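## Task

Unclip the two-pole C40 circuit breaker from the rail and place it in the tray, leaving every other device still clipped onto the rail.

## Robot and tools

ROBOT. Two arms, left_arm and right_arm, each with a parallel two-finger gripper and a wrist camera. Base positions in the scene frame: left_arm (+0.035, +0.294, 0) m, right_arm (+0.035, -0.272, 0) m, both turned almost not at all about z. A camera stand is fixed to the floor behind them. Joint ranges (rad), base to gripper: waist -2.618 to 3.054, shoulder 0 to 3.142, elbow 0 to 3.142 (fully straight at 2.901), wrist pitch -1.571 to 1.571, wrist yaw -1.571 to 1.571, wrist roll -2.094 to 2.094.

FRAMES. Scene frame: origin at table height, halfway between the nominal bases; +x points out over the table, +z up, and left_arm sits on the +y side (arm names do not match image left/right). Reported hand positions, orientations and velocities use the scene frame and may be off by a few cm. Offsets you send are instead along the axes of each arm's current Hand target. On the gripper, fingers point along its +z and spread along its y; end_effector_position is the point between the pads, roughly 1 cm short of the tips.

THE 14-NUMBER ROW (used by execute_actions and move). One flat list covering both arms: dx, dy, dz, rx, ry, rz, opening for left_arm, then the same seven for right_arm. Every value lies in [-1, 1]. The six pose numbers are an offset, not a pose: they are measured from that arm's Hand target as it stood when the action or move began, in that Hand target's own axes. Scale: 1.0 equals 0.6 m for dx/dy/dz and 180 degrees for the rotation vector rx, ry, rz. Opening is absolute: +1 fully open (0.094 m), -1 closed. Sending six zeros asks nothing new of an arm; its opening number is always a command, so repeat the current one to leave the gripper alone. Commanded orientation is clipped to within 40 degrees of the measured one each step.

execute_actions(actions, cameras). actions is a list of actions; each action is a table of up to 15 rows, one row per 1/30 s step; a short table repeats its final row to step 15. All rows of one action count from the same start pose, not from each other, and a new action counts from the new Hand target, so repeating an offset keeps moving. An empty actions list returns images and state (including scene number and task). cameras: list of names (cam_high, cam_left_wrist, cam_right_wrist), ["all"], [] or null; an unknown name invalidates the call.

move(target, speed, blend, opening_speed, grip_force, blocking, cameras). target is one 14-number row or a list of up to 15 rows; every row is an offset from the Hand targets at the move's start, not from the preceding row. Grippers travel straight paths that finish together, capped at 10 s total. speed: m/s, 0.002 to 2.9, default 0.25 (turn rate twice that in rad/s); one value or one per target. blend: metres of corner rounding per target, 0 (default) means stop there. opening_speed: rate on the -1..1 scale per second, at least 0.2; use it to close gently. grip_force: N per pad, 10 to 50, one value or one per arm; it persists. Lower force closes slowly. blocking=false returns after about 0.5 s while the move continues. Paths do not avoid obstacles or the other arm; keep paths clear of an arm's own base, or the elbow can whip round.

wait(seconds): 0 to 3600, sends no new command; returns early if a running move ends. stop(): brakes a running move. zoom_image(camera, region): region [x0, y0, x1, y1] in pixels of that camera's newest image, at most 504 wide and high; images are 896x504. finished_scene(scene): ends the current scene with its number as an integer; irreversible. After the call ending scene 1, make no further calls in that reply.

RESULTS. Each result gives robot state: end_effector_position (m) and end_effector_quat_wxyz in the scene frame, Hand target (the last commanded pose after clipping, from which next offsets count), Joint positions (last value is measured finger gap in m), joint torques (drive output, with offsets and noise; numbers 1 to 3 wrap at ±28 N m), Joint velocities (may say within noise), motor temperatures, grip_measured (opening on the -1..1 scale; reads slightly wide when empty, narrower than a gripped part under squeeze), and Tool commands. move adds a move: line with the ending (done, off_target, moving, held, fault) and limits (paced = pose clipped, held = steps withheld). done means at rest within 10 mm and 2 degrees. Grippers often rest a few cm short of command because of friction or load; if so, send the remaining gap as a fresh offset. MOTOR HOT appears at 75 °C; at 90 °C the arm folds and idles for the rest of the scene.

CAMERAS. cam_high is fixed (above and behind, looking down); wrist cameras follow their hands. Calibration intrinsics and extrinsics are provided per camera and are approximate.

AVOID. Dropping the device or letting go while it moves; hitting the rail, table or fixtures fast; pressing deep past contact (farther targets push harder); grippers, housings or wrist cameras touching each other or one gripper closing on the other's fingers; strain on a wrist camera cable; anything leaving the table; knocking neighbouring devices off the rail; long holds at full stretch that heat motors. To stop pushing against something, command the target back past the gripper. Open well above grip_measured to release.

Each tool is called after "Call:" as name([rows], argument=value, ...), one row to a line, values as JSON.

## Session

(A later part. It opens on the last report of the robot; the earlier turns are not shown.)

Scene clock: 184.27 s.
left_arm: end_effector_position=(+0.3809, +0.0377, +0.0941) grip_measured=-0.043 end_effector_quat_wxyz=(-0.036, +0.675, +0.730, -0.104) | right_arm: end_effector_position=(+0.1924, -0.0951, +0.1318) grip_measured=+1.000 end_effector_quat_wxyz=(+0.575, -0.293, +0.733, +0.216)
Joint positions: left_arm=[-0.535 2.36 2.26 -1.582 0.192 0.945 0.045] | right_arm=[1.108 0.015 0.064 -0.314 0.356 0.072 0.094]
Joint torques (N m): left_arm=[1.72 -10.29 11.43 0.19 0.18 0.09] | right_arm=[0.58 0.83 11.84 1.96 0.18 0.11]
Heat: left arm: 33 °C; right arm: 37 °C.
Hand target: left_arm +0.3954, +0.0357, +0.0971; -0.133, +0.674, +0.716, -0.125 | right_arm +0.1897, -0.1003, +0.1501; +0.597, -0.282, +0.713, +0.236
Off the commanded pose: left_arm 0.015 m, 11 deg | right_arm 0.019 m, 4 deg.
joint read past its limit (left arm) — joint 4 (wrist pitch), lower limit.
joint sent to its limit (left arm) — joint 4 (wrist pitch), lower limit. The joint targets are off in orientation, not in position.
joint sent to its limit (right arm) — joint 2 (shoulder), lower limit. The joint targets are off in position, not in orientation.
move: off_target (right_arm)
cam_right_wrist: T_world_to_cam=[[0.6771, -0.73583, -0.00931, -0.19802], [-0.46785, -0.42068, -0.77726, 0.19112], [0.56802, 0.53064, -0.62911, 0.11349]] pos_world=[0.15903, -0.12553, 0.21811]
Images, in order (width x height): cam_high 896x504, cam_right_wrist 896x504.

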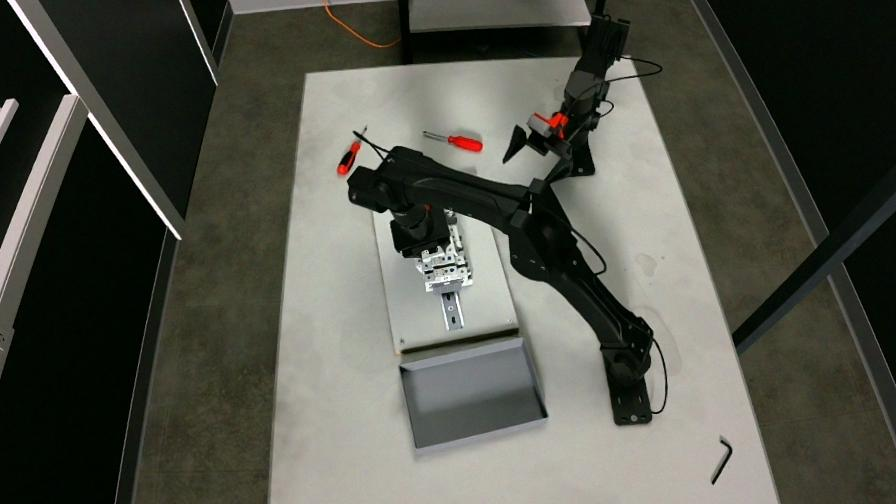

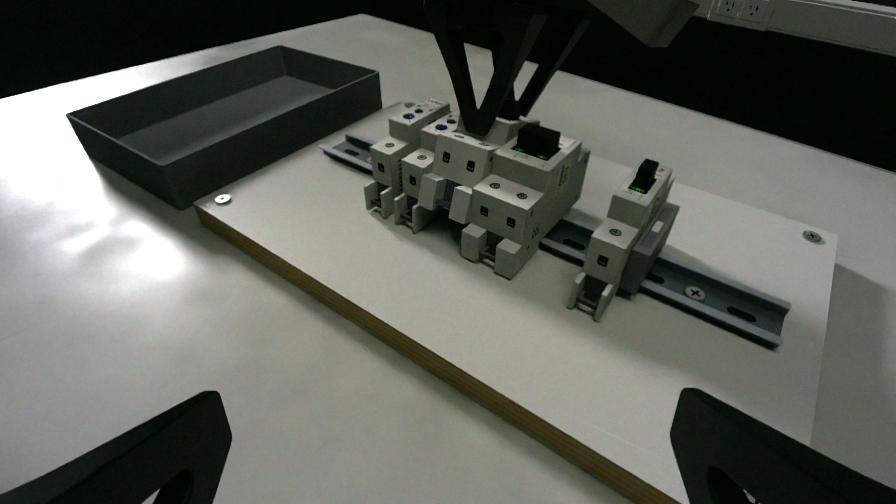

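Call:
move([
  [0.001,0.0243,0,-0.0525,-0.036,0,-0.15, 0,0,0,0,0,0,1],
], cameras=["cam_right_wrist","cam_left_wrist"], speed=0.05)

Call:
zoom_image(camera="cam_right_wrist", region=[350, 80, 600, 290])

Scene clock: 192.73 s.
left_arm: end_effector_position=(+0.3827, +0.0377, +0.0938) grip_measured=-0.043 end_effector_quat_wxyz=(-0.038, +0.675, +0.729, -0.109) | right_arm: end_effector_position=(+0.1924, -0.0953, +0.1317) grip_measured=+1.000 end_effector_quat_wxyz=(+0.576, -0.293, +0.733, +0.215)
Joint positions: left_arm=[-0.531 2.379 2.29 -1.6 0.199 0.952 0.045] | right_arm=[1.115 0.015 0.064 -0.315 0.365 0.074 0.094]
Joint torques (N m): left_arm=[2.59 -8.92 13.61 0.37 0.01 0.13] | right_arm=[0.54 0.87 11.89 1.96 0.18 0.12]
Heat: left arm: 33 °C; right arm: 38 °C.
Hand target: left_arm +0.4090, +0.0373, +0.0919; -0.036, +0.674, +0.730, -0.103 | right_arm +0.1897, -0.1003, +0.1502; +0.597, -0.282, +0.713, +0.236
Off the commanded pose: left_arm 0.026 m, 1 deg | right_arm 0.019 m, 4 deg.
joint read past its limit (left arm) — joint 4 (wrist pitch), lower limit.
joint sent to its limit (left arm) — joint 4 (wrist pitch), lower limit. The joint targets are off in orientation, not in position.
joint sent to its limit (right arm) — joint 2 (shoulder), lower limit. The joint targets still meet the commanded pose.
move: off_target (left_arm)
cam_left_wrist: T_world_to_cam=[[-0.97589, -0.04856, 0.21277, 0.35328], [0.02774, 0.93941, 0.34166, -0.04069], [-0.21647, 0.33933, -0.91542, 0.24863]] pos_world=[0.39972, -0.02899, 0.16633]
cam_right_wrist: T_world_to_cam=[[0.67511, -0.73767, -0.00816, -0.19804], [-0.46826, -0.41994, -0.77742, 0.19122], [0.57005, 0.52866, -0.62893, 0.113]] pos_world=[0.15883, -0.12553, 0.21811]
Images, in order (width x height): cam_left_wrist 896x504, cam_right_wrist 896x504.

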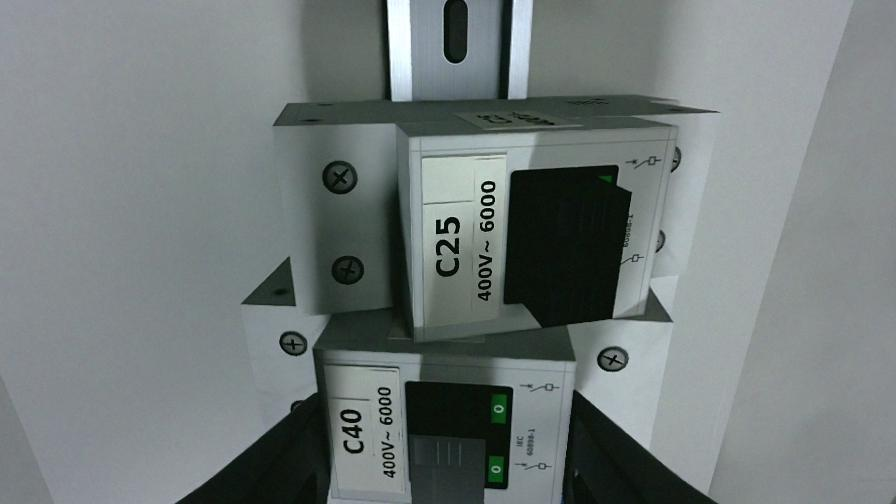

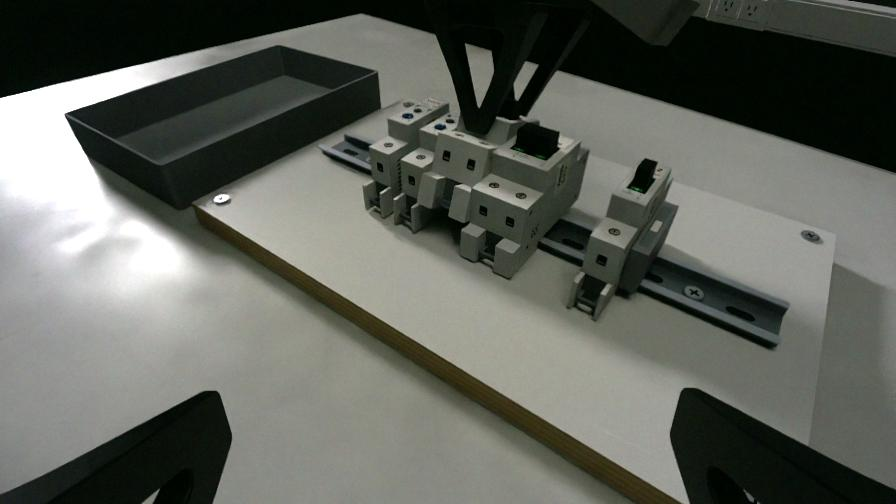

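Scaled by 2.016 from the camera's image (finer frame: 1280x720).

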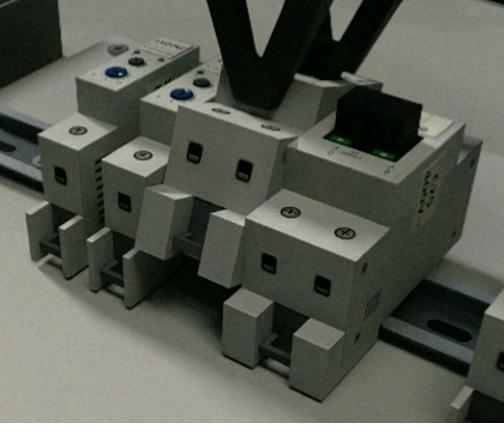

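Call:
move([
  [-0.0007,-0.07,0.0163,-0.0637,0.0283,0.006,-0.15, 0,0,0,0,0,0,1],
  [-0.0007,-0.07,0.0163,-0.0637,0.0283,0.006,0.5, 0,0,0,0,0,0,1],
  [-0.0065,-0.0835,-0.0493,-0.0611,-0.11,0.0197,0.5,0,0,0,0,0,0,1],
], cameras=["all"], speed=0.08)

Call:
zoom_image(camera="cam_right_wrist", region=[350, 80, 600, 290])

Scene clock: 221.37 s.
left_arm: end_effector_position=(+0.3669, +0.0336, +0.1170) grip_measured=+0.498 end_effector_quat_wxyz=(+0.135, +0.667, +0.718, -0.145) | right_arm: end_effector_position=(+0.1925, -0.0954, +0.1317) grip_measured=+1.000 end_effector_quat_wxyz=(+0.576, -0.292, +0.733, +0.214)
Joint positions: left_arm=[-0.498 1.946 1.657 -1.074 0.344 0.939 0.07] | right_arm=[1.116 0.015 0.064 -0.315 0.367 0.074 0.094]
Joint torques (N m): left_arm=[0.49 -12.27 6.69 0.74 0.33 0.11] | right_arm=[0.61 0.83 11.89 1.96 0.17 0.12]
Heat: left arm: 37 °C; right arm: 39 °C.
Hand target: left_arm +0.3660, +0.0330, +0.1311; +0.157, +0.669, +0.711, -0.148 | right_arm +0.1898, -0.1003, +0.1502; +0.597, -0.281, +0.713, +0.236
Off the commanded pose: left_arm 0.014 m, 3 deg | right_arm 0.019 m, 4 deg.
joint sent to its limit (right arm) — joint 2 (shoulder), lower limit. The joint targets still meet the commanded pose.
move: off_target (left_arm)
cam_left_wrist: T_world_to_cam=[[-0.9983, -0.05181, 0.0269, 0.36274], [-0.05027, 0.99722, 0.05502, 0.01588], [-0.02968, 0.05357, -0.99812, 0.21862]] pos_world=[0.36941, -0.00876, 0.20758]
cam_right_wrist: T_world_to_cam=[[0.67424, -0.73846, -0.00801, -0.19818], [-0.4688, -0.4196, -0.77728, 0.19132], [0.57063, 0.52783, -0.6291, 0.11284]] pos_world=[0.15893, -0.12563, 0.21811]

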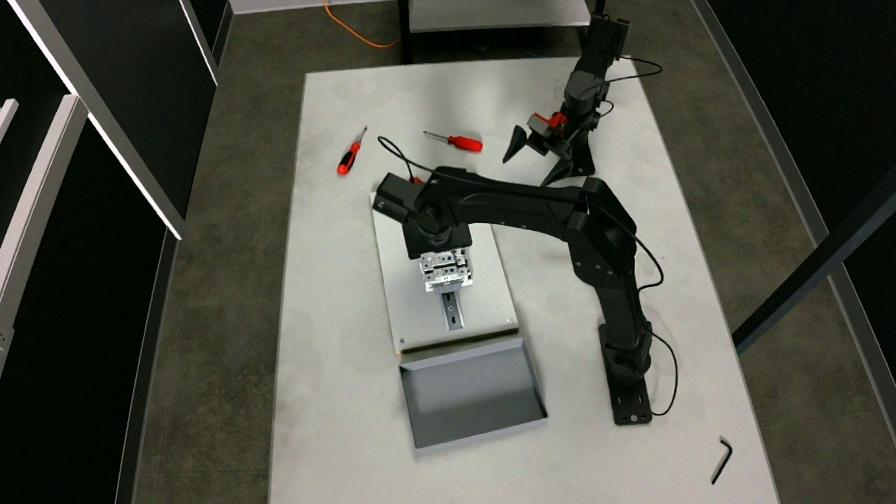

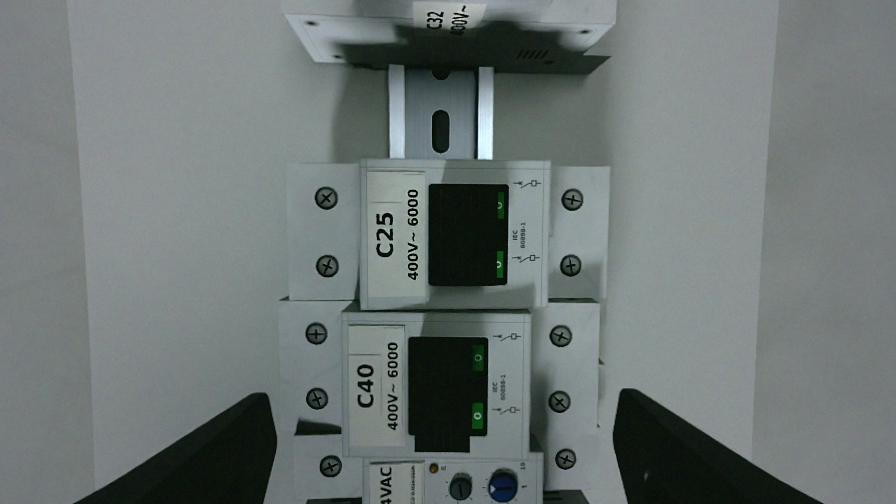

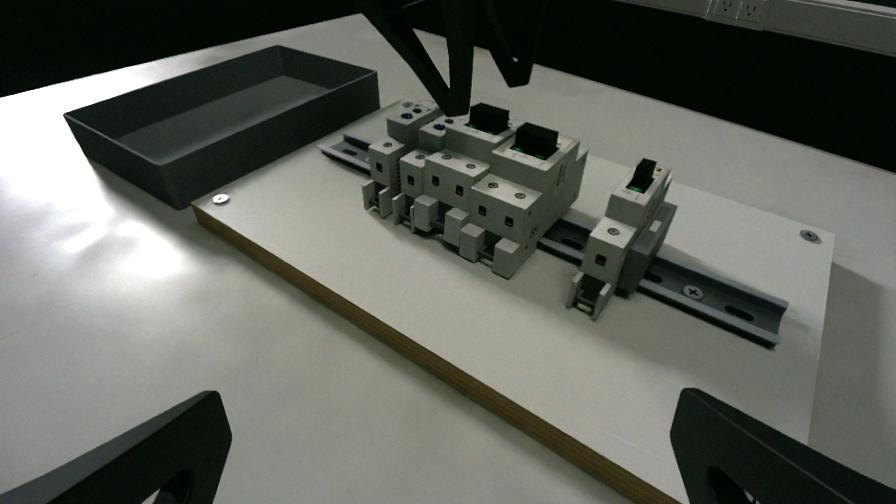

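Scaled by 2.016 from the camera's image (finer frame: 1280x720).

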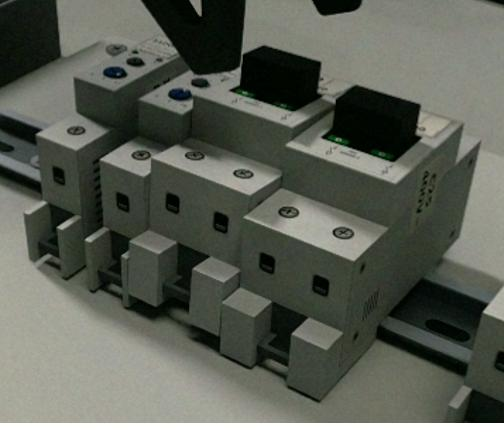

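Call:
move([
  [0.0208,0.0033,0.0453,0,0,0,0.5, 0,0,0,0,0,0,1],
  [0.0208,0.0033,0.0453,0,0,0,-0.16, 0,0,0,0,0,0,1],
], cameras=["cam_left_wrist","cam_right_wrist"], speed=0.08, opening_speed=0.8)

Scene clock: 230.77 s.
left_arm: end_effector_position=(+0.3687, +0.0333, +0.0944) grip_measured=-0.050 end_effector_quat_wxyz=(+0.144, +0.668, +0.716, -0.144) | right_arm: end_effector_position=(+0.1925, -0.0955, +0.1316) grip_measured=+1.000 end_effector_quat_wxyz=(+0.576, -0.292, +0.733, +0.214)
Joint positions: left_arm=[-0.496 1.944 1.56 -0.961 0.346 0.943 0.045] | right_arm=[1.116 0.015 0.064 -0.316 0.367 0.074 0.094]
Joint torques (N m): left_arm=[0.5 -10.88 6.64 0.77 0.33 0.09] | right_arm=[0.61 0.85 11.9 1.96 0.17 0.12]
Heat: left arm: 35 °C; right arm: 39 °C.
Hand target: left_arm +0.3680, +0.0327, +0.1012; +0.158, +0.669, +0.711, -0.149 | right_arm +0.1898, -0.1003, +0.1501; +0.597, -0.282, +0.713, +0.236
Off the commanded pose: left_arm 0.007 m, 2 deg | right_arm 0.019 m, 4 deg.
joint sent to its limit (right arm) — joint 2 (shoulder), lower limit. The joint targets still meet the commanded pose.
move: done
cam_left_wrist: T_world_to_cam=[[-0.99871, -0.04958, 0.01122, 0.36671], [-0.04905, 0.99784, 0.04379, 0.01813], [-0.01336, 0.04318, -0.99898, 0.19048]] pos_world=[0.36967, -0.00813, 0.18538]
cam_right_wrist: T_world_to_cam=[[0.67424, -0.73847, -0.0079, -0.1982], [-0.46891, -0.41981, -0.7771, 0.1912], [0.57055, 0.52765, -0.62933, 0.11281]] pos_world=[0.15893, -0.12563, 0.21801]

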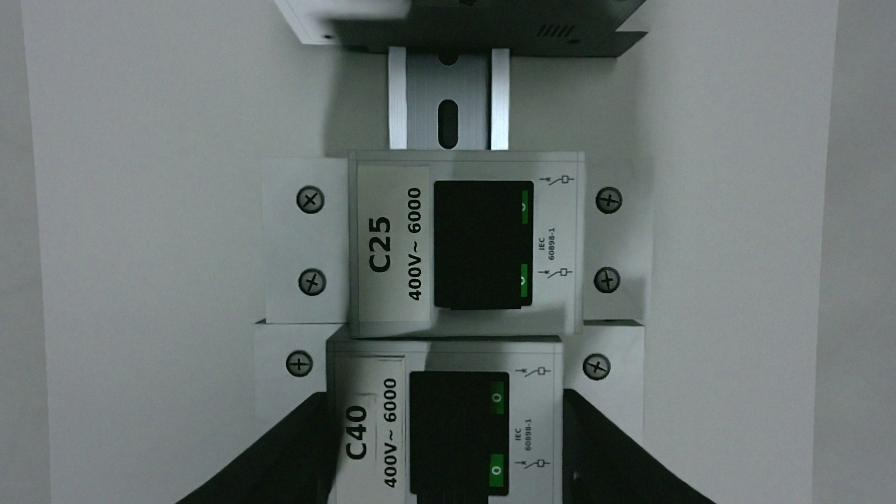

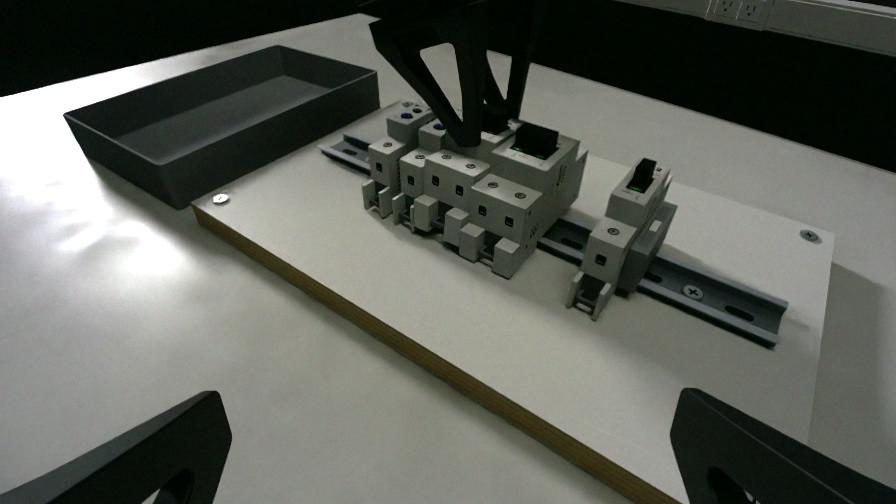

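Call:
move([
  [-0.001,0.0567,0.0015,0.151,0.01,-0.07,-0.16, 0,0,0,0,0,0,1],
], cameras=["cam_left_wrist","cam_right_wrist"], speed=0.08)

Call:
zoom_image(camera="cam_right_wrist", region=[350, 80, 600, 290])

Scene clock: 240.10 s.
left_arm: end_effector_position=(+0.3964, +0.0380, +0.1006) grip_measured=-0.050 end_effector_quat_wxyz=(+0.023, +0.619, +0.733, -0.283) | right_arm: end_effector_position=(+0.1925, -0.0955, +0.1316) grip_measured=+1.000 end_effector_quat_wxyz=(+0.576, -0.292, +0.733, +0.214)
Joint positions: left_arm=[-0.376 2.392 2.242 -1.562 0.559 1.043 0.045] | right_arm=[1.116 0.015 0.064 -0.316 0.367 0.074 0.094]
Joint torques (N m): left_arm=[1.13 -9.72 10.44 -0.05 0.67 -0.33] | right_arm=[0.64 0.88 11.9 1.97 0.17 0.12]
Heat: left arm: 34 °C; right arm: 39 °C.
Hand target: left_arm +0.4021, +0.0340, +0.1007; -0.032, +0.608, +0.727, -0.317 | right_arm +0.1898, -0.1003, +0.1501; +0.597, -0.282, +0.713, +0.236
Off the commanded pose: left_arm 0.007 m, 8 deg | right_arm 0.019 m, 4 deg.
joint sent to its limit (left arm) — joint 4 (wrist pitch), lower limit. The joint targets are off in orientation, not in position.
joint sent to its limit (right arm) — joint 2 (shoulder), lower limit. The joint targets still meet the commanded pose.
move: off_target (left_arm)
cam_left_wrist: T_world_to_cam=[[-0.92191, -0.0584, 0.38297, 0.32706], [-0.05617, 0.99828, 0.01701, 0.02004], [-0.3833, -0.00583, -0.92361, 0.3378]] pos_world=[0.43213, 0.00106, 0.1864]
cam_right_wrist: T_world_to_cam=[[0.67424, -0.73847, -0.0079, -0.1982], [-0.46891, -0.41981, -0.7771, 0.1912], [0.57055, 0.52765, -0.62933, 0.11281]] pos_world=[0.15893, -0.12563, 0.21801]

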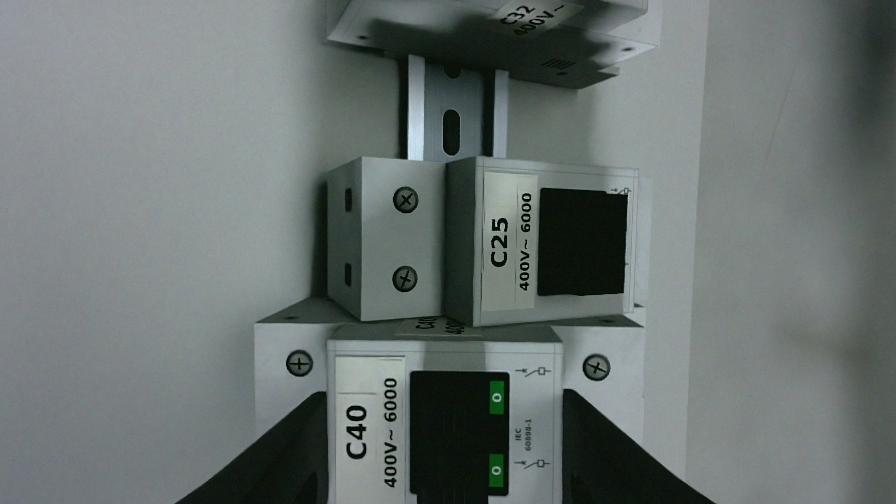

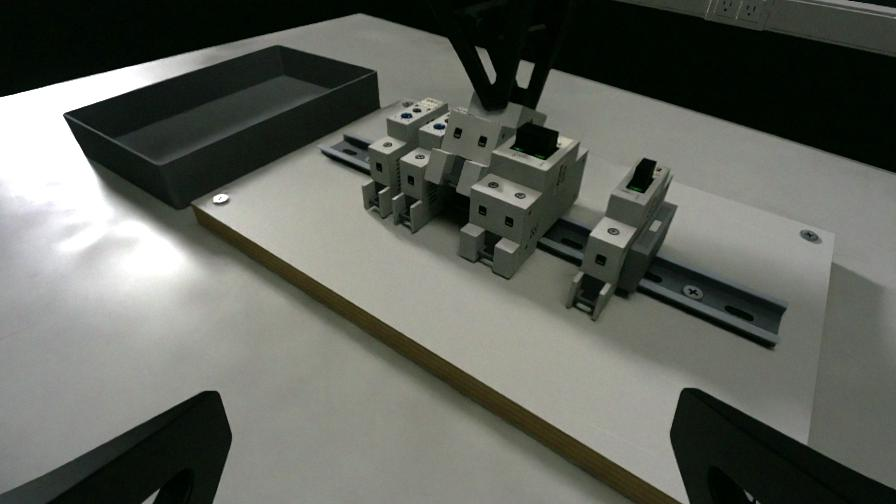

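Scaled by 2.016 from the camera's image (finer frame: 1280x720).

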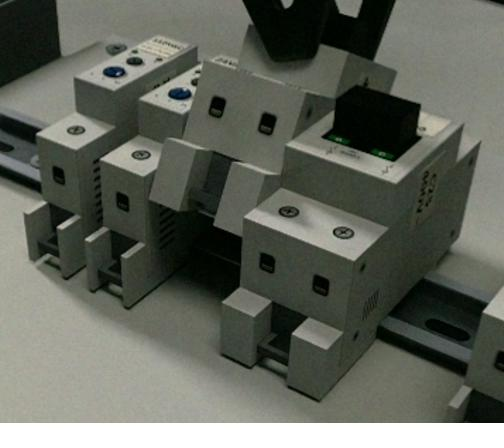

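Call:
move([
  [-0.0172,-0.0023,-0.0335,0,0,0,-0.16, 0,0,0,0,0,0,1],
  [-0.038,-0.0357,-0.087,-0.09,-0.006,0.042,-0.16, 0,0,0,0,0,0,1],
], cameras=["cam_left_wrist","cam_right_wrist"], speed=0.08, blend=0.01)

Scene clock: 249.37 s.
left_arm: end_effector_position=(+0.4076, +0.0394, +0.1238) grip_measured=-0.050 end_effector_quat_wxyz=(+0.049, +0.639, +0.734, -0.223) | right_arm: end_effector_position=(+0.1925, -0.0955, +0.1316) grip_measured=+1.000 end_effector_quat_wxyz=(+0.576, -0.292, +0.733, +0.214)
Joint positions: left_arm=[-0.399 2.355 2.315 -1.569 0.46 1.02 0.045] | right_arm=[1.116 0.015 0.064 -0.316 0.367 0.074 0.094]
Joint torques (N m): left_arm=[-0.23 -16.34 10.58 0.2 0.34 0] | right_arm=[0.64 0.81 11.9 1.97 0.18 0.12]
Heat: left arm: 34 °C; right arm: 40 °C.
Hand target: left_arm +0.4119, +0.0341, +0.1608; +0.082, +0.650, +0.723, -0.218 | right_arm +0.1898, -0.1003, +0.1501; +0.597, -0.282, +0.713, +0.236
Off the commanded pose: left_arm 0.038 m, 4 deg | right_arm 0.019 m, 4 deg.
joint sent to its limit (left arm) — joint 4 (wrist pitch), lower limit. The joint targets still meet the commanded pose.
joint sent to its limit (right arm) — joint 2 (shoulder), lower limit. The joint targets still meet the commanded pose.
move: off_target (left_arm)
cam_left_wrist: T_world_to_cam=[[-0.9624, -0.06615, 0.26345, 0.36014], [-0.05016, 0.99649, 0.06698, 0.0103], [-0.26696, 0.05125, -0.96234, 0.31869]] pos_world=[0.43219, -0.00277, 0.21112]
cam_right_wrist: T_world_to_cam=[[0.67424, -0.73847, -0.0079, -0.1982], [-0.46891, -0.41981, -0.7771, 0.1912], [0.57055, 0.52765, -0.62933, 0.11281]] pos_world=[0.15893, -0.12563, 0.21801]

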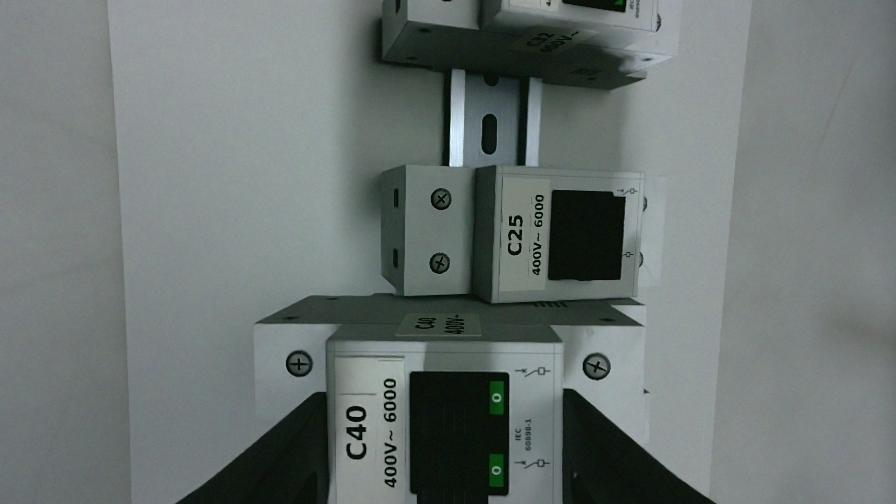

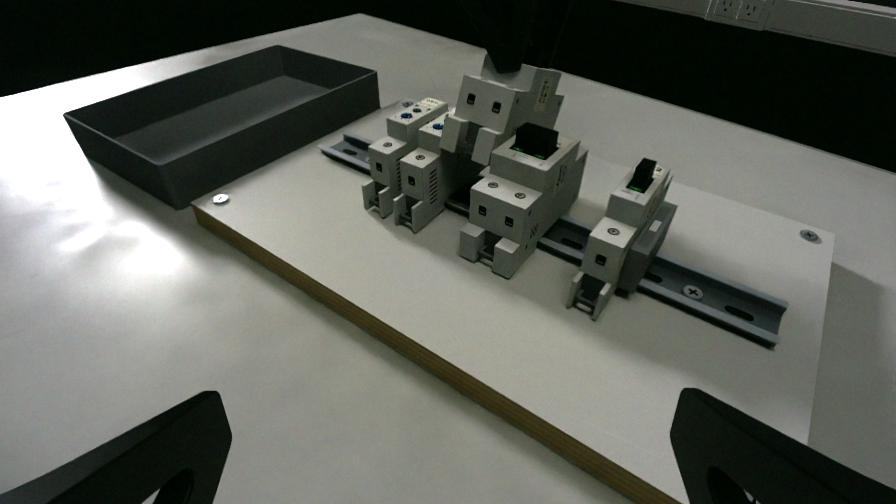

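Call:
move([
  [-0.0446,-0.0406,-0.1012,0,0,0,-0.16, 0,0,0,0,0,0,1],
  [0.3646,-0.1468,-0.2498,-0.0659,0.1343,0.0142,-0.16, 0,0,0,0,0,0,1],
], cameras=["cam_left_wrist","cam_right_wrist","cam_high"], speed=0.15, blend=0.02)

Scene clock: 263.97 s.
left_arm: end_effector_position=(+0.3257, +0.2894, +0.2154) grip_measured=-0.050 end_effector_quat_wxyz=(+0.037, +0.681, +0.730, +0.031) | right_arm: end_effector_position=(+0.1925, -0.0955, +0.1316) grip_measured=+1.000 end_effector_quat_wxyz=(+0.576, -0.292, +0.733, +0.214)
Joint positions: left_arm=[0.007 1.604 1.697 -1.566 0.003 1.484 0.045] | right_arm=[1.116 0.015 0.064 -0.316 0.367 0.074 0.094]
Joint torques (N m): left_arm=[0.09 -8.65 6.79 0.42 -0.02 0.11] | right_arm=[0.64 0.83 11.88 1.96 0.18 0.12]
Motor temperatures (°C): left_arm=[18 36 33 23 18 20 20] | right_arm=[22 22 40 31 21 17 20]
Heat: left arm: 36 °C; right arm: 40 °C.
Hand target: left_arm +0.3198, +0.2900, +0.2248; +0.000, +0.685, +0.728, -0.001 | right_arm +0.1898, -0.1003, +0.1501; +0.597, -0.282, +0.713, +0.236
Off the commanded pose: left_arm 0.011 m, 6 deg | right_arm 0.019 m, 4 deg.
joint sent to its limit (left arm) — joint 4 (wrist pitch), lower limit. The joint targets are off in orientation, not in position.
joint sent to its limit (right arm) — joint 2 (shoulder), lower limit. The joint targets still meet the commanded pose.
move: off_target (left_arm)
cam_left_wrist: T_world_to_cam=[[-0.99434, -0.05394, -0.09158, 0.35716], [-0.08821, 0.8995, 0.42793, -0.28629], [0.0593, 0.43358, -0.89916, 0.14165]] pos_world=[0.32149, 0.21537, 0.28259]
cam_right_wrist: T_world_to_cam=[[0.67424, -0.73847, -0.0079, -0.1982], [-0.46891, -0.41981, -0.7771, 0.1912], [0.57055, 0.52765, -0.62933, 0.11281]] pos_world=[0.15893, -0.12563, 0.21801]

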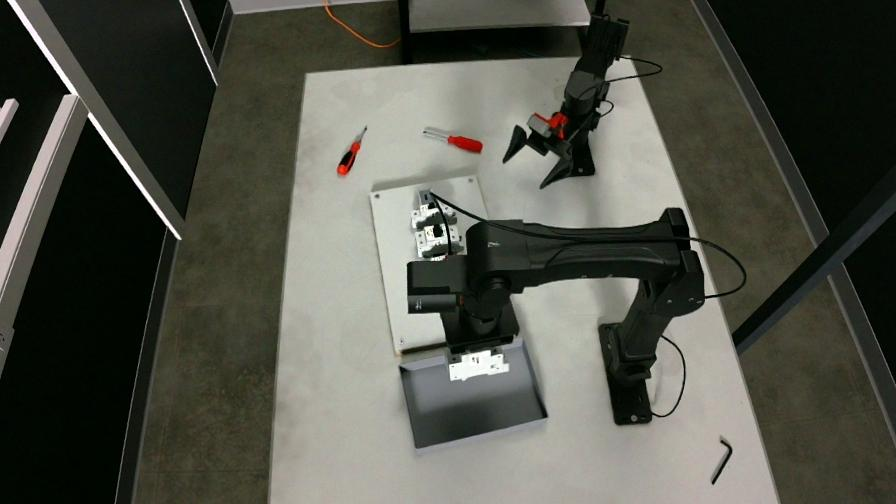

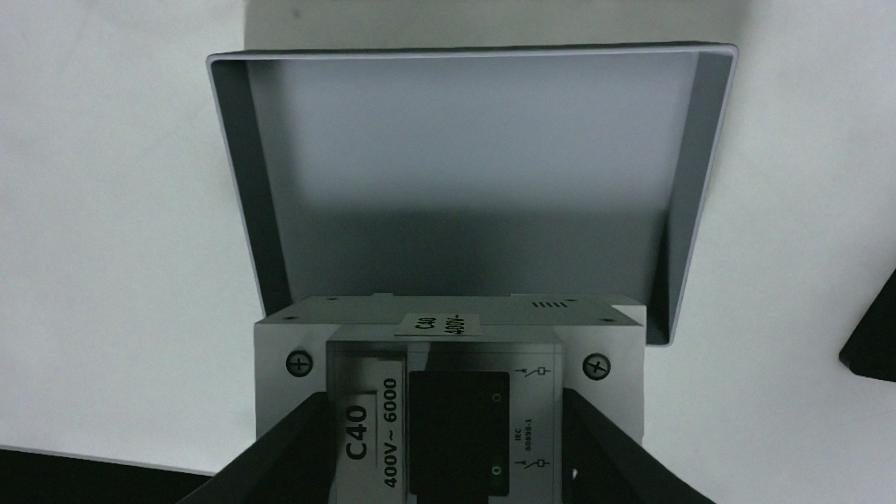

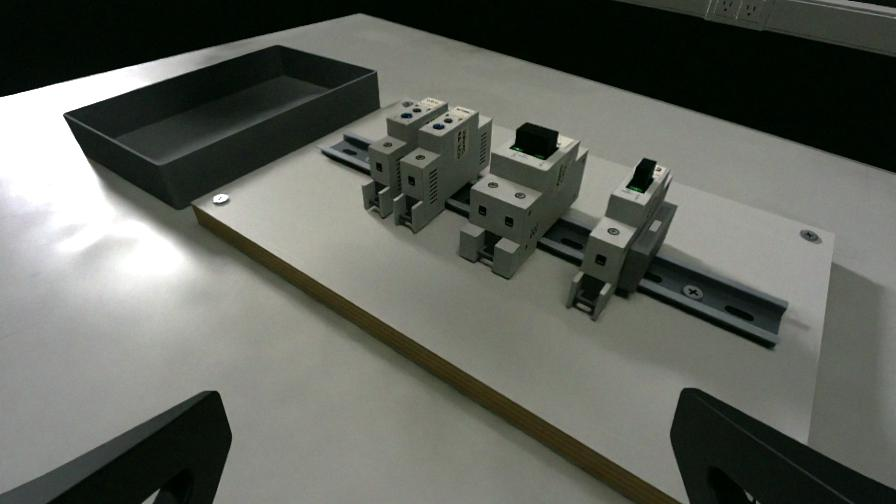

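Call:
move([
  [0,0.01,0.1917,0,-0.139,0,-0.16, 0,0,0,0,0,0,1],
], cameras=["cam_right_wrist","cam_high"], speed=0.15)

Call:
zoom_image(camera="cam_right_wrist", region=[50, 0, 450, 250])

Scene clock: 272.40 s.
left_arm: end_effector_position=(+0.3249, +0.2953, +0.1114) grip_measured=-0.050 end_effector_quat_wxyz=(+0.145, +0.671, +0.715, -0.135) | right_arm: end_effector_position=(+0.1925, -0.0955, +0.1316) grip_measured=+1.000 end_effector_quat_wxyz=(+0.576, -0.292, +0.733, +0.214)
Joint positions: left_arm=[0.265 1.684 1.311 -1.271 0.393 1.764 0.045] | right_arm=[1.116 0.015 0.064 -0.316 0.367 0.074 0.094]
Joint torques (N m): left_arm=[0.35 -5.52 6.84 0.18 0.53 0.11] | right_arm=[0.62 0.85 11.9 1.95 0.17 0.13]
Heat: left arm: 34 °C; right arm: 40 °C.
Hand target: left_arm +0.3257, +0.2903, +0.1097; +0.158, +0.669, +0.711, -0.149 | right_arm +0.1898, -0.1003, +0.1501; +0.597, -0.282, +0.713, +0.236
Off the commanded pose: left_arm 0.005 m, 2 deg | right_arm 0.019 m, 4 deg.
joint sent to its limit (right arm) — joint 2 (shoulder), lower limit. The joint targets still meet the commanded pose.
move: done
cam_right_wrist: T_world_to_cam=[[0.67424, -0.73847, -0.0079, -0.1982], [-0.46891, -0.41981, -0.7771, 0.1912], [0.57055, 0.52765, -0.62933, 0.11281]] pos_world=[0.15893, -0.12563, 0.21801]
Images, in order (width x height): cam_high 896x504, cam_right_wrist 896x504.

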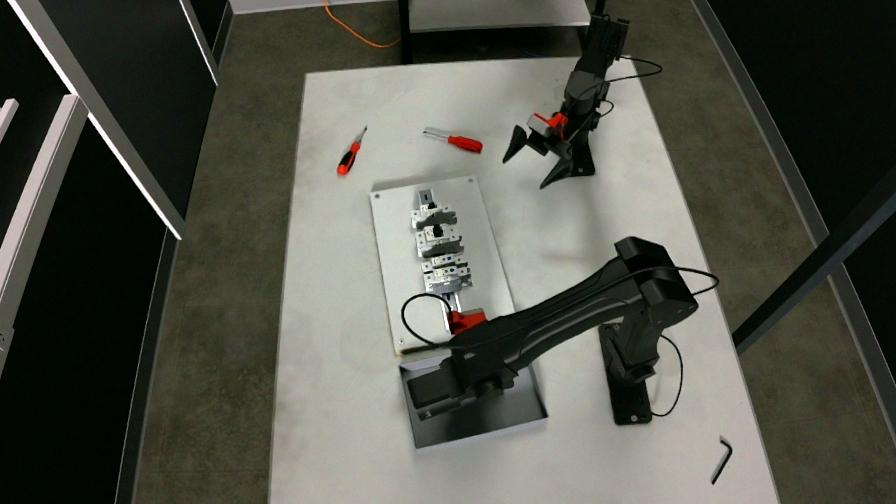

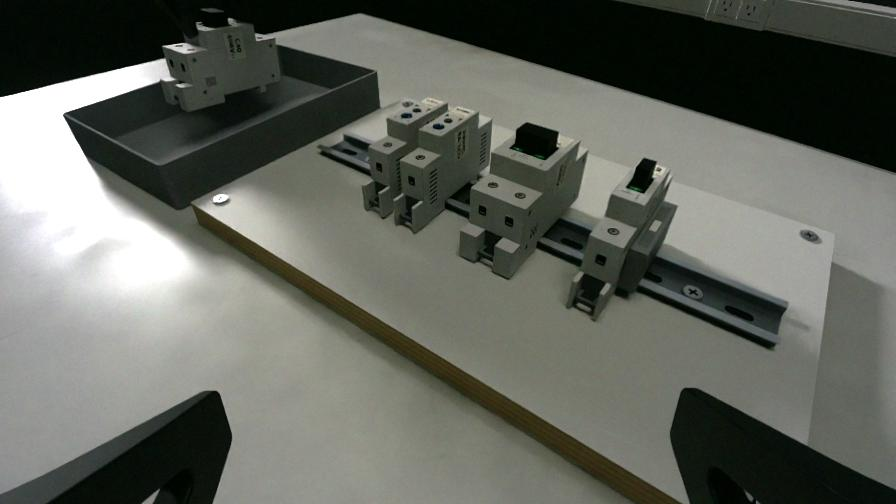

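Scaled by 1.260 from the camera's image (finer frame: 1280x720).

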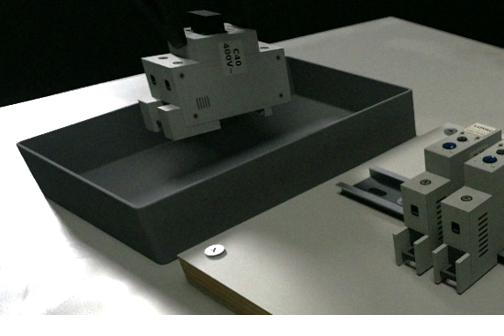

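Call:
move([
  [0.028,0,0.0604,0,0,0,-0.16, 0,0,0,0,0,0,1],
], cameras=["cam_right_wrist"], speed=0.05)

Call:
zoom_image(camera="cam_right_wrist", region=[50, 0, 450, 250])

Scene clock: 278.57 s.
left_arm: end_effector_position=(+0.3259, +0.2953, +0.0722) grip_measured=-0.050 end_effector_quat_wxyz=(+0.147, +0.671, +0.714, -0.134) | right_arm: end_effector_position=(+0.1925, -0.0955, +0.1316) grip_measured=+1.000 end_effector_quat_wxyz=(+0.576, -0.292, +0.733, +0.214)
Joint positions: left_arm=[0.265 1.716 1.189 -1.114 0.394 1.765 0.045] | right_arm=[1.116 0.015 0.064 -0.316 0.367 0.074 0.094]
Joint torques (N m): left_arm=[0.31 -5.71 6.48 0.23 0.52 0.11] | right_arm=[0.59 0.83 11.92 1.96 0.17 0.12]
Heat: left arm: 33 °C; right arm: 40 °C.
Hand target: left_arm +0.3256, +0.2902, +0.0697; +0.158, +0.669, +0.711, -0.149 | right_arm +0.1898, -0.1003, +0.1501; +0.597, -0.282, +0.713, +0.236
Off the commanded pose: left_arm 0.006 m, 2 deg | right_arm 0.019 m, 4 deg.
joint sent to its limit (right arm) — joint 2 (shoulder), lower limit. The joint targets still meet the commanded pose.
move: done
cam_right_wrist: T_world_to_cam=[[0.67424, -0.73847, -0.0079, -0.1982], [-0.46891, -0.41981, -0.7771, 0.1912], [0.57055, 0.52765, -0.62933, 0.11281]] pos_world=[0.15893, -0.12563, 0.21801]

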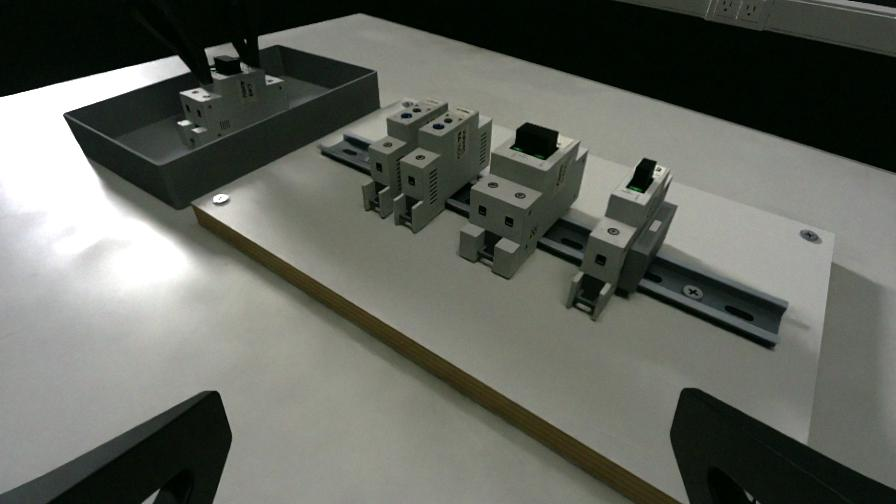

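Scaled by 1.260 from the camera's image (finer frame: 1280x720).

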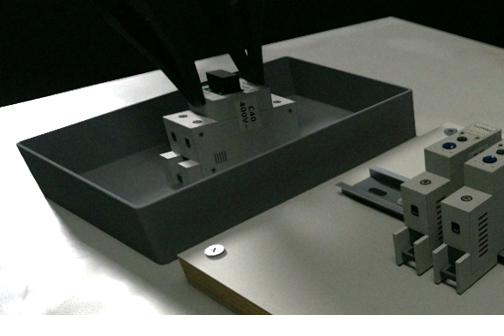

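Call:
move([
  [0.0105,0,0.0227,0,0,0,-0.16, 0,0,0,0,0,0,1],
], speed=0.03)

Call:
move([
  [0.0105,0,0.0227,0,0,0,-0.16, 0,0,0,0,0,0,1],
], cameras=["cam_right_wrist"], speed=0.03)

Call:
zoom_image(camera="cam_right_wrist", region=[150, 0, 400, 200])

Scene clock: 284.87 s.
left_arm: end_effector_position=(+0.3265, +0.2951, +0.0703) grip_measured=-0.050 end_effector_quat_wxyz=(+0.153, +0.669, +0.714, -0.136) | right_arm: end_effector_position=(+0.1925, -0.0955, +0.1316) grip_measured=+1.000 end_effector_quat_wxyz=(+0.576, -0.292, +0.733, +0.214)
Joint positions: left_arm=[0.271 1.716 1.177 -1.099 0.407 1.767 0.045] | right_arm=[1.116 0.015 0.064 -0.316 0.367 0.074 0.094]
Joint torques (N m): left_arm=[-0.27 -4.46 3.95 0.62 0.41 0.09] | right_arm=[0.62 0.84 11.89 1.96 0.17 0.12]
Heat: left arm: 32 °C; right arm: 40 °C.
Hand target: left_arm +0.3256, +0.2900, +0.0547; +0.158, +0.669, +0.711, -0.149 | right_arm +0.1898, -0.1003, +0.1501; +0.597, -0.282, +0.713, +0.236
Off the commanded pose: left_arm 0.016 m, 2 deg | right_arm 0.019 m, 4 deg.
joint sent to its limit (right arm) — joint 2 (shoulder), lower limit. The joint targets still meet the commanded pose.
move: off_target (left_arm)

Scene clock: 285.73 s.
left_arm: end_effector_position=(+0.3258, +0.2949, +0.0691) grip_measured=-0.050 end_effector_quat_wxyz=(+0.162, +0.668, +0.714, -0.136) | right_arm: end_effector_position=(+0.1925, -0.0955, +0.1316) grip_measured=+1.000 end_effector_quat_wxyz=(+0.576, -0.292, +0.733, +0.214)
Joint positions: left_arm=[0.28 1.708 1.159 -1.082 0.422 1.774 0.045] | right_arm=[1.116 0.015 0.064 -0.316 0.367 0.074 0.094]
Joint torques (N m): left_arm=[-1.01 -2.78 2.11 1 0.27 0.03] | right_arm=[0.62 0.87 11.9 1.97 0.17 0.11]
Heat: left arm: 32 °C; right arm: 40 °C.
Hand target: left_arm +0.3256, +0.2900, +0.0398; +0.158, +0.669, +0.711, -0.149 | right_arm +0.1898, -0.1003, +0.1501; +0.597, -0.282, +0.713, +0.236
Off the commanded pose: left_arm 0.030 m, 2 deg | right_arm 0.019 m, 4 deg.
joint sent to its limit (right arm) — joint 2 (shoulder), lower limit. The joint targets still meet the commanded pose.
move: off_target (left_arm)
cam_right_wrist: T_world_to_cam=[[0.67424, -0.73847, -0.0079, -0.1982], [-0.46891, -0.41981, -0.7771, 0.1912], [0.57055, 0.52765, -0.62933, 0.11281]] pos_world=[0.15893, -0.12563, 0.21801]

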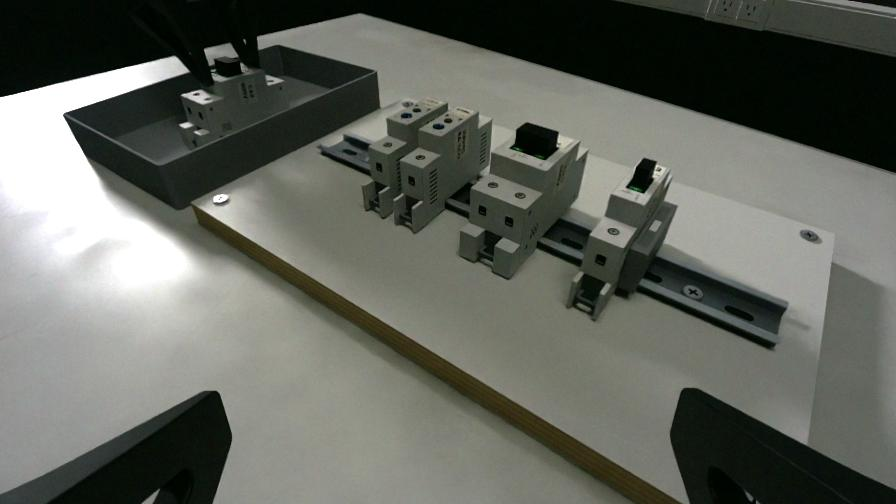

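Scaled by 2.016 from the camera's image (finer frame: 1280x720).

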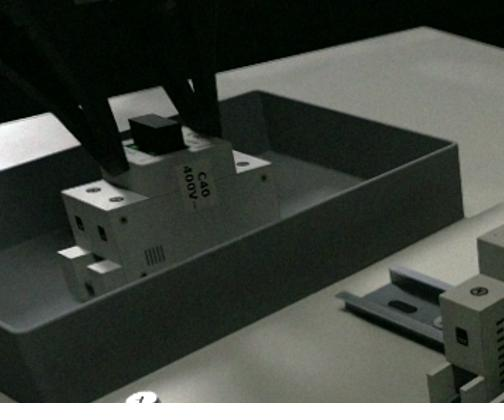

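Call:
move([
  [-0.018,0,-0.039,0,0,0,-0.16, 0,0,0,0,0,0,1],
  [-0.018,0,-0.039,0,0,0,0.5, 0,0,0,0,0,0,1],
  [-0.018,0,-0.22,0,0,0,0.5, 0,0,0,0,0,0,1],
], cameras=["cam_right_wrist"], speed=0.12, opening_speed=1)

Scene clock: 292.67 s.
left_arm: end_effector_position=(+0.3214, +0.3361, +0.1624) grip_measured=+0.498 end_effector_quat_wxyz=(+0.157, +0.669, +0.713, -0.141) | right_arm: end_effector_position=(+0.1925, -0.0955, +0.1316) grip_measured=+1.000 end_effector_quat_wxyz=(+0.576, -0.292, +0.733, +0.214)
Joint positions: left_arm=[0.413 1.73 1.557 -1.533 0.404 1.924 0.07] | right_arm=[1.116 0.015 0.064 -0.316 0.367 0.074 0.094]
Joint torques (N m): left_arm=[0.27 -5.42 9.52 -0.2 0.27 0.14] | right_arm=[0.62 0.83 11.93 1.96 0.17 0.12]
Motor temperatures (°C): left_arm=[18 31 32 23 18 20 20] | right_arm=[22 22 40 31 21 17 20]
Heat: left arm: 32 °C; right arm: 40 °C.
Hand target: left_arm +0.3229, +0.3361, +0.1639; +0.158, +0.669, +0.711, -0.149 | right_arm +0.1898, -0.1003, +0.1501; +0.597, -0.282, +0.713, +0.236
Off the commanded pose: left_arm 0.002 m, 1 deg | right_arm 0.019 m, 4 deg.
joint sent to its limit (right arm) — joint 2 (shoulder), lower limit. The joint targets still meet the commanded pose.
move: done
cam_right_wrist: T_world_to_cam=[[0.67424, -0.73847, -0.0079, -0.1982], [-0.46891, -0.41981, -0.7771, 0.1912], [0.57055, 0.52765, -0.62933, 0.11281]] pos_world=[0.15893, -0.12563, 0.21801]

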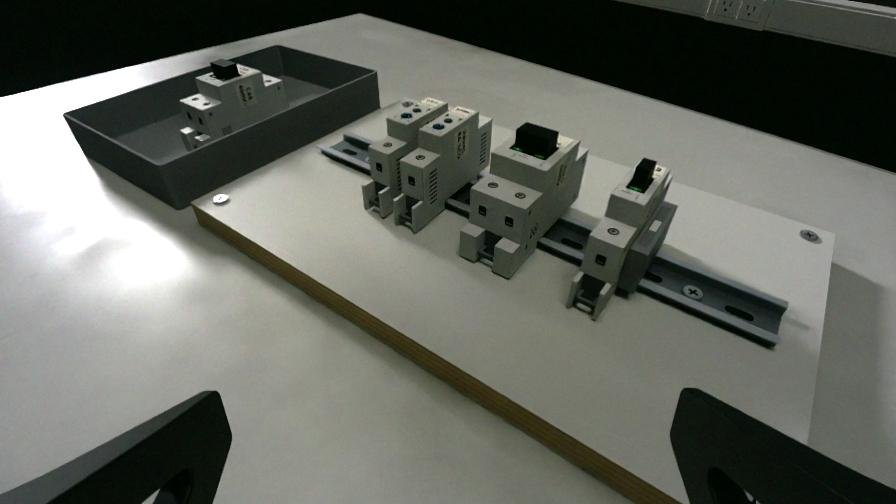

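Recipe known. End practice.

Call:
finished_scene(scene=1)

The scene is finished: the task was done.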